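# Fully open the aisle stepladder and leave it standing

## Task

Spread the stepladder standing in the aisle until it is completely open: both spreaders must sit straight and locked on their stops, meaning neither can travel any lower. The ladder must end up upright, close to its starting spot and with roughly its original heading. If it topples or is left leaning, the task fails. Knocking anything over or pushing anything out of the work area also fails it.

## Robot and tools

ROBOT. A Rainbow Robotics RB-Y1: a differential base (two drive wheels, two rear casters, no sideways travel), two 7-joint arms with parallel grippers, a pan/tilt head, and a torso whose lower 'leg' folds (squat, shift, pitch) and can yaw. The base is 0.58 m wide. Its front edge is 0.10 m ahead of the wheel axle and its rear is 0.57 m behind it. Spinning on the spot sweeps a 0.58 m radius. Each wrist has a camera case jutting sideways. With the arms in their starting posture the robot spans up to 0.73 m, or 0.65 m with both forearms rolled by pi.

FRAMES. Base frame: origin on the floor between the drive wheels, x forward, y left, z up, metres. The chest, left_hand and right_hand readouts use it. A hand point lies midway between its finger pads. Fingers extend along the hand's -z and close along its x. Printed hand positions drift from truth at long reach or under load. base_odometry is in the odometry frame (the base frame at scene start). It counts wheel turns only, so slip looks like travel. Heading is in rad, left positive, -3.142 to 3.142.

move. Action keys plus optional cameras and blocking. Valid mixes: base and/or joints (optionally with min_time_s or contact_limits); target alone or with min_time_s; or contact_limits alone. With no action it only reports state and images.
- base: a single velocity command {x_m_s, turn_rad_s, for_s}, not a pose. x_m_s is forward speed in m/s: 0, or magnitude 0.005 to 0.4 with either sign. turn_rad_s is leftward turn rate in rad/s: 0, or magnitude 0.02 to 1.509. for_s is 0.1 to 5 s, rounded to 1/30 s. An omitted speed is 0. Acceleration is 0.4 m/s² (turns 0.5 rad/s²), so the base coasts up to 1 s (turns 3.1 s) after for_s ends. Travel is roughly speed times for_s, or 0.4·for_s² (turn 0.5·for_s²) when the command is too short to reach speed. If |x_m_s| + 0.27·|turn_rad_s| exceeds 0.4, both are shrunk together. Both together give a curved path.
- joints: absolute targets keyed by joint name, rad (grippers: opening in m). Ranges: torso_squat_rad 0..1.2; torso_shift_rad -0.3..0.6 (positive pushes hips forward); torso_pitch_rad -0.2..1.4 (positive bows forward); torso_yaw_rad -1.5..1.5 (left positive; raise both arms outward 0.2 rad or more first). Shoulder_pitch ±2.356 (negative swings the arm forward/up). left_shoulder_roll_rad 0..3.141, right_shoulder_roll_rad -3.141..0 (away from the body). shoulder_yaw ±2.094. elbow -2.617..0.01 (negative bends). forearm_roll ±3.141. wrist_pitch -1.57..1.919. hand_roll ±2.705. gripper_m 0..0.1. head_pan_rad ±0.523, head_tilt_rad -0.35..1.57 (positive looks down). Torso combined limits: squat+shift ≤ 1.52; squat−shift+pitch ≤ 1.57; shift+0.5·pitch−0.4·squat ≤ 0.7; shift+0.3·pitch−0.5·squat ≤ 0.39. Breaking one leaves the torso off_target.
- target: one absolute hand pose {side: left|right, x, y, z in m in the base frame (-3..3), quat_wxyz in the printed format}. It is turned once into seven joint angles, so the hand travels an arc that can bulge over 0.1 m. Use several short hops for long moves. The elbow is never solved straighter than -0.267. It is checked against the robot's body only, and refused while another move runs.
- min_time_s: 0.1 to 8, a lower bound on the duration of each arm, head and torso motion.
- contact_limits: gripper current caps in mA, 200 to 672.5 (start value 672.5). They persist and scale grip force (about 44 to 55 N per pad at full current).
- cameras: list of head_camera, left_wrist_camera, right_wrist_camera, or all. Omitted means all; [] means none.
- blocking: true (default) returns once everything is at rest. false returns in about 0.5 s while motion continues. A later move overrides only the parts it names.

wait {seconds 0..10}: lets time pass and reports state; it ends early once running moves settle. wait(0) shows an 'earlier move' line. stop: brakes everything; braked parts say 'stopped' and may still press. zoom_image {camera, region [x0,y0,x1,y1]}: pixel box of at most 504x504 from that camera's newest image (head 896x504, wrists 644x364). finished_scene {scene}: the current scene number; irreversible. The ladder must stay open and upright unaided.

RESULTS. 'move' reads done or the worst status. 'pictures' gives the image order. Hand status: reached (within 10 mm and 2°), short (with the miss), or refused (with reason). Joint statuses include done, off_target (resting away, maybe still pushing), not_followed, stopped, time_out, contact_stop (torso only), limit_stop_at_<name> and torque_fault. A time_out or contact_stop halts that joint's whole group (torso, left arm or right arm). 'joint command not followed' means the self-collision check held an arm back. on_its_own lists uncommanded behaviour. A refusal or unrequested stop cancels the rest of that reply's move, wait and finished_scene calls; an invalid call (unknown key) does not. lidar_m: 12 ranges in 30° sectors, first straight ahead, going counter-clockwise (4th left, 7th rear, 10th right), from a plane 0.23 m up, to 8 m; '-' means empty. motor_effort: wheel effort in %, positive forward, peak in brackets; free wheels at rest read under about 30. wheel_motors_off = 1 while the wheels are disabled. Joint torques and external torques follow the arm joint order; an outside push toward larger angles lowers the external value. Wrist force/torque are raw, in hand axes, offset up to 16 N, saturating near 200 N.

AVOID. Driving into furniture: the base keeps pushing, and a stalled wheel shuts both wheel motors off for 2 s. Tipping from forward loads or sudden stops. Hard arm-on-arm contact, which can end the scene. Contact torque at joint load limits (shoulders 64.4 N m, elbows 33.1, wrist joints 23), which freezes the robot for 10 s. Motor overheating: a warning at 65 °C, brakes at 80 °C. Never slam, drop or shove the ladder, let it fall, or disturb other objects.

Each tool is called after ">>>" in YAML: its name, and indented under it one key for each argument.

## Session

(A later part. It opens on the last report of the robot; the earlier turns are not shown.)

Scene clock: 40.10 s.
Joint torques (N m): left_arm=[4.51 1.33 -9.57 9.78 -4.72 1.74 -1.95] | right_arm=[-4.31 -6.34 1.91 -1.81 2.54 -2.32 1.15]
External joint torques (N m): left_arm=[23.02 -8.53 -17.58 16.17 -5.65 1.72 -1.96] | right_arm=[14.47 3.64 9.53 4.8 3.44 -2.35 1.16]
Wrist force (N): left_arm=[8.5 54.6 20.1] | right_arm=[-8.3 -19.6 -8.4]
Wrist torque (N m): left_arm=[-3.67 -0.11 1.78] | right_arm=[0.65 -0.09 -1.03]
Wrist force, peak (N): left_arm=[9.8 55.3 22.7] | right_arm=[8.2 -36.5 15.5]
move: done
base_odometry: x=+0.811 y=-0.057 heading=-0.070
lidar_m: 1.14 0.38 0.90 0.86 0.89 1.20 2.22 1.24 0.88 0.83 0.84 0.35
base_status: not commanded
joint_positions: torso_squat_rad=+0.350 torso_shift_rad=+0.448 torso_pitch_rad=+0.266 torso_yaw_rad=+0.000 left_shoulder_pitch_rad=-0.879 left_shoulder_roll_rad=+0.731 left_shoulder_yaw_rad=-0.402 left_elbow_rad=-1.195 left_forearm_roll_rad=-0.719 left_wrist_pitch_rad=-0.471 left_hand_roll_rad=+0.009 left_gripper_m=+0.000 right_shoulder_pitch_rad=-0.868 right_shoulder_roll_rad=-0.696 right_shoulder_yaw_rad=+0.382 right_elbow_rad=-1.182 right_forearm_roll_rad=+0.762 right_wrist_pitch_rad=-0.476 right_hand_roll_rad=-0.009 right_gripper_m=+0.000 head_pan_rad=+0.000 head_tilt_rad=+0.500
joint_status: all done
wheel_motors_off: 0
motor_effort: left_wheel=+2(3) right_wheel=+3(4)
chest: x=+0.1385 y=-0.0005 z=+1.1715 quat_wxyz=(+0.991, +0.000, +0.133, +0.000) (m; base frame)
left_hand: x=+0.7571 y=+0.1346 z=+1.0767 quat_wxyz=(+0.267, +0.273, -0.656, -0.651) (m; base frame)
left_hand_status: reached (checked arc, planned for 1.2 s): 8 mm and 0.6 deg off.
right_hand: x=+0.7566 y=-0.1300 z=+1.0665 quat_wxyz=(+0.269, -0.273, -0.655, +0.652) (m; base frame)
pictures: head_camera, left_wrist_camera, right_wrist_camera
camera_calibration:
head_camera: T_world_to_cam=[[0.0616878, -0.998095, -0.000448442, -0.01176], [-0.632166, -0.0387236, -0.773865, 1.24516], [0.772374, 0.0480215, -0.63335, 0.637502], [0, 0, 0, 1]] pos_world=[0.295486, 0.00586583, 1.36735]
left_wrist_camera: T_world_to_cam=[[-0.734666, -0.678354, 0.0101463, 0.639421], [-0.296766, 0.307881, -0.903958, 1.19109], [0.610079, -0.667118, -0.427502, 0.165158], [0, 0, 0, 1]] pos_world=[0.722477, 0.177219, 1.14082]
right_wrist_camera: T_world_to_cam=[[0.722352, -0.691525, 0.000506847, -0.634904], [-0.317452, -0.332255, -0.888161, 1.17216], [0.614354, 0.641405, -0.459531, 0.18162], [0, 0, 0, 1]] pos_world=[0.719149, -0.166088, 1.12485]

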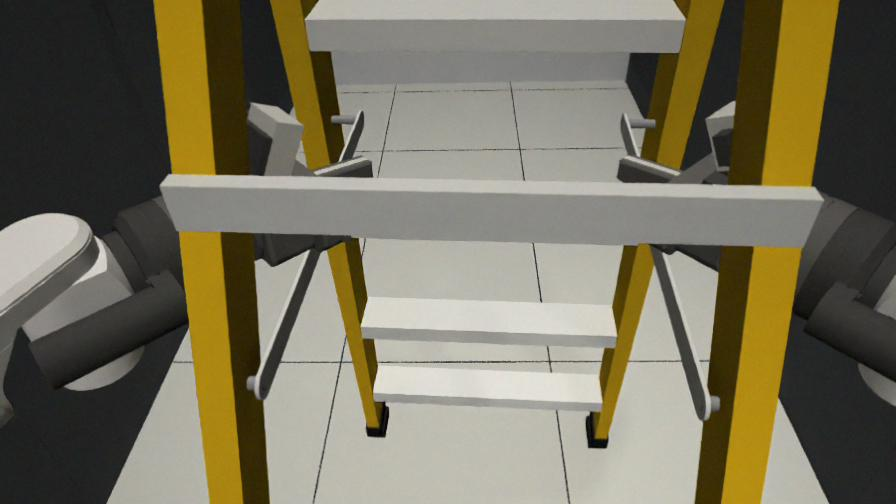

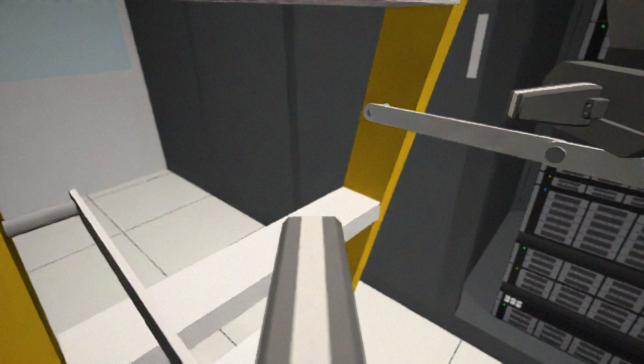

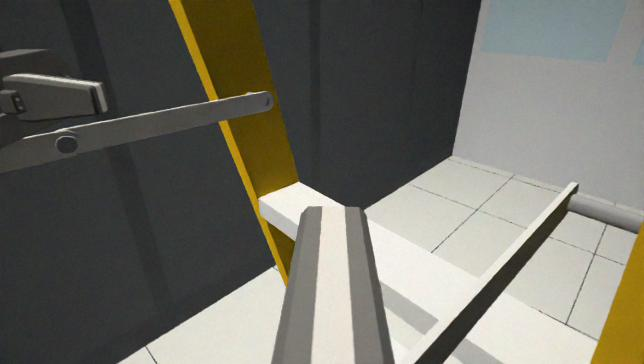

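>>> move:
  target: {"side": "right", "x": 0.757, "y": -0.130, "z": 1.12, "quat_wxyz": [0.2706, -0.2706, -0.6533, 0.6533]}
  min_time_s: 1.8
  cameras: []

>>> move:
  target: {"side": "left", "x": 0.757, "y": 0.135, "z": 1.13, "quat_wxyz": [0.2706, 0.2706, -0.6533, -0.6533]}
  min_time_s: 1.8

>>> zoom_image:
  camera: "right_wrist_camera"
  region: [0, 110, 200, 240]

>>> zoom_image:
  camera: "left_wrist_camera"
  region: [444, 120, 644, 250]

Scene clock: 43.13 s.
Joint torques (N m): left_arm=[5.44 1.37 -10.23 9.85 -5.27 2.56 -1.9] | right_arm=[-22.07 -14.29 -8.6 -5.91 -0.4 0.44 -0.25]
External joint torques (N m): left_arm=[23.94 -8.51 -18.24 16.25 -6.2 2.53 -1.91] | right_arm=[-3.13 -3.58 0.43 -0.48 0.37 0.04 -0.25]
Wrist force (N): left_arm=[12.0 59.2 26.0] | right_arm=[1.2 5.5 -1.8]
Wrist torque (N m): left_arm=[-4.06 -0.14 2.03] | right_arm=[-0.39 0.11 -0.17]
Wrist force, peak (N): left_arm=[13.4 60.4 25.9] | right_arm=[-8.5 -20.1 -8.3]
move: done
base_odometry: x=+0.811 y=-0.057 heading=-0.070
lidar_m: 1.15 0.38 0.90 0.86 0.90 1.18 2.22 1.23 0.87 0.82 0.86 0.35
base_status: not commanded
joint_positions: torso_squat_rad=+0.350 torso_shift_rad=+0.448 torso_pitch_rad=+0.267 torso_yaw_rad=+0.000 left_shoulder_pitch_rad=-0.879 left_shoulder_roll_rad=+0.731 left_shoulder_yaw_rad=-0.402 left_elbow_rad=-1.195 left_forearm_roll_rad=-0.719 left_wrist_pitch_rad=-0.471 left_hand_roll_rad=+0.009 left_gripper_m=+0.000 right_shoulder_pitch_rad=-0.932 right_shoulder_roll_rad=-0.832 right_shoulder_yaw_rad=+0.465 right_elbow_rad=-1.313 right_forearm_roll_rad=+0.789 right_wrist_pitch_rad=-0.382 right_hand_roll_rad=-0.218 right_gripper_m=+0.000 head_pan_rad=+0.000 head_tilt_rad=+0.500
joint_status: all done
wheel_motors_off: 0
motor_effort: left_wheel=+6(8) right_wheel=+2(4)
chest: x=+0.1385 y=-0.0005 z=+1.1715 quat_wxyz=(+0.991, +0.000, +0.133, +0.000) (m; base frame)
left_hand: x=+0.7571 y=+0.1346 z=+1.0768 quat_wxyz=(+0.267, +0.273, -0.656, -0.651) (m; base frame)
right_hand: x=+0.7569 y=-0.1303 z=+1.1194 quat_wxyz=(+0.270, -0.270, -0.655, +0.652) (m; base frame)
right_hand_status: reached (checked arc, planned for 1.8 s): 1 mm and 0.3 deg off.
pictures: none
No camera images: "cameras" was empty.

Scene clock: 45.27 s.
Joint torques (N m): left_arm=[-22.16 11.03 8.64 -6.03 0.65 0.71 0.42] | right_arm=[-22.29 -14.29 -8.98 -6.03 -0.46 0.37 -0.31]
External joint torques (N m): left_arm=[-3.56 0.46 -0.74 -0.89 -0.1 0.32 0.41] | right_arm=[-3.4 -3.58 0.04 -0.58 0.31 -0.02 -0.3]
Wrist force (N): left_arm=[-0.2 -4.1 -2.2] | right_arm=[1.0 5.5 -2.1]
Wrist torque (N m): left_arm=[0.00 0.03 -0.20] | right_arm=[-0.38 0.09 -0.18]
Wrist force, peak (N): left_arm=[12.0 59.1 25.9] | right_arm=[1.1 5.8 -1.9]
move: done
base_odometry: x=+0.811 y=-0.057 heading=-0.070
lidar_m: 1.15 0.39 0.89 0.86 0.89 1.18 2.22 1.24 0.87 0.82 0.85 0.35
base_status: not commanded
joint_positions: torso_squat_rad=+0.350 torso_shift_rad=+0.450 torso_pitch_rad=+0.270 torso_yaw_rad=+0.000 left_shoulder_pitch_rad=-0.947 left_shoulder_roll_rad=+0.872 left_shoulder_yaw_rad=-0.487 left_elbow_rad=-1.325 left_forearm_roll_rad=-0.743 left_wrist_pitch_rad=-0.376 left_hand_roll_rad=+0.217 left_gripper_m=+0.000 right_shoulder_pitch_rad=-0.932 right_shoulder_roll_rad=-0.832 right_shoulder_yaw_rad=+0.465 right_elbow_rad=-1.313 right_forearm_roll_rad=+0.789 right_wrist_pitch_rad=-0.382 right_hand_roll_rad=-0.218 right_gripper_m=+0.000 head_pan_rad=+0.000 head_tilt_rad=+0.500
joint_status: all done
wheel_motors_off: 0
motor_effort: left_wheel=+4(8) right_wheel=+2(4)
chest: x=+0.1406 y=-0.0005 z=+1.1708 quat_wxyz=(+0.991, +0.000, +0.135, +0.000) (m; base frame)
left_hand: x=+0.7589 y=+0.1353 z=+1.1267 quat_wxyz=(+0.271, +0.269, -0.655, -0.652) (m; base frame)
left_hand_status: reached (checked arc, planned for 1.8 s): 4 mm and 0.2 deg off.
right_hand: x=+0.7587 y=-0.1304 z=+1.1165 quat_wxyz=(+0.271, -0.269, -0.655, +0.652) (m; base frame)
pictures: head_camera, left_wrist_camera, right_wrist_camera
camera_calibration:
head_camera: T_world_to_cam=[[0.0614655, -0.998109, -0.000625747, -0.0117307], [-0.635044, -0.0386236, -0.77151, 1.24371], [0.770027, 0.0478186, -0.636217, 0.639124], [0, 0, 0, 1]] pos_world=[0.29839, 0.00576605, 1.36615]
left_wrist_camera: T_world_to_cam=[[-0.735203, -0.677605, 0.0180823, 0.63211], [-0.306389, 0.308401, -0.900564, 1.24011], [0.60465, -0.667638, -0.434348, 0.197779], [0, 0, 0, 1]] pos_world=[0.725099, 0.177914, 1.19127]
right_wrist_camera: T_world_to_cam=[[0.724373, -0.689381, -0.00610523, -0.630541], [-0.323066, -0.331615, -0.886374, 1.21943], [0.609025, 0.644038, -0.462929, 0.211765], [0, 0, 0, 1]] pos_world=[0.721734, -0.166687, 1.17505]

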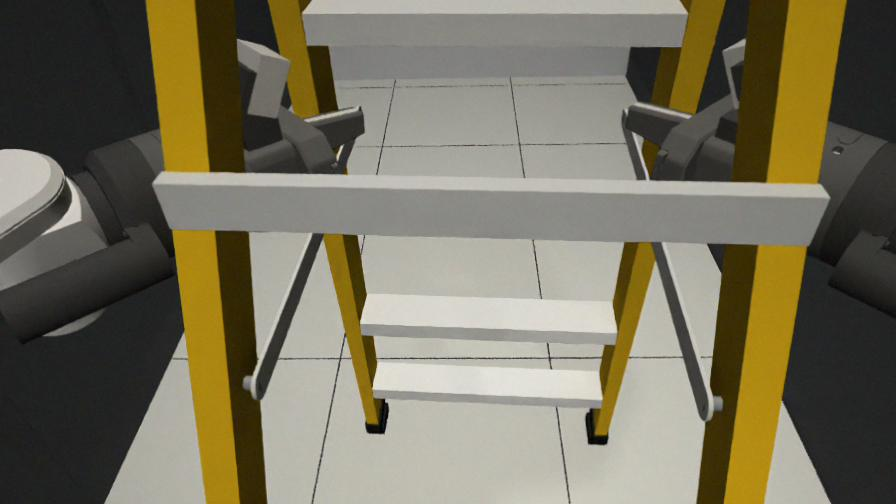

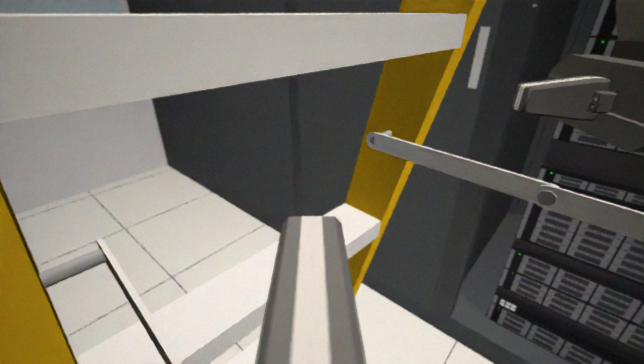

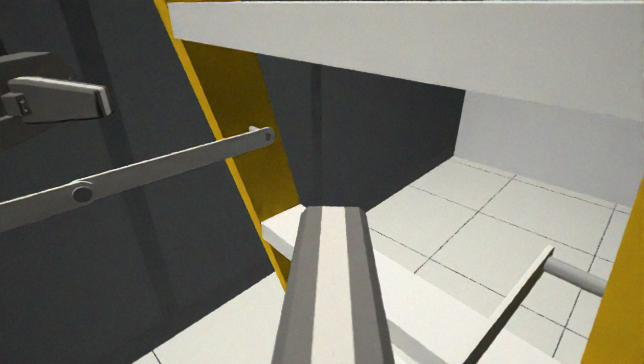

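Scaled by 2.520 from the camera's 644x364 image, which has a finer 1265x715 frame.

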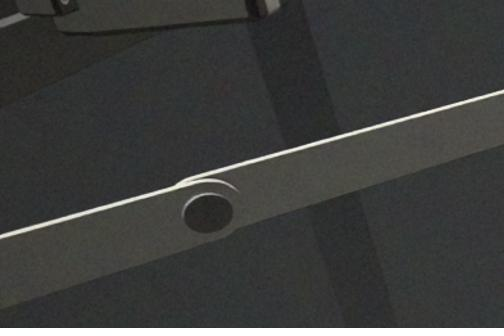

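Scaled by 2.520 from the camera's 644x364 image, which has a finer 1265x715 frame.

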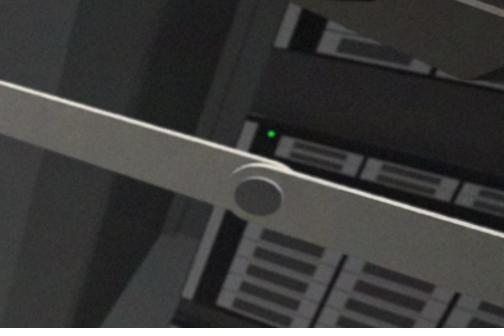

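>>> finished_scene:
  scene: 2

The scene is finished: the task was done.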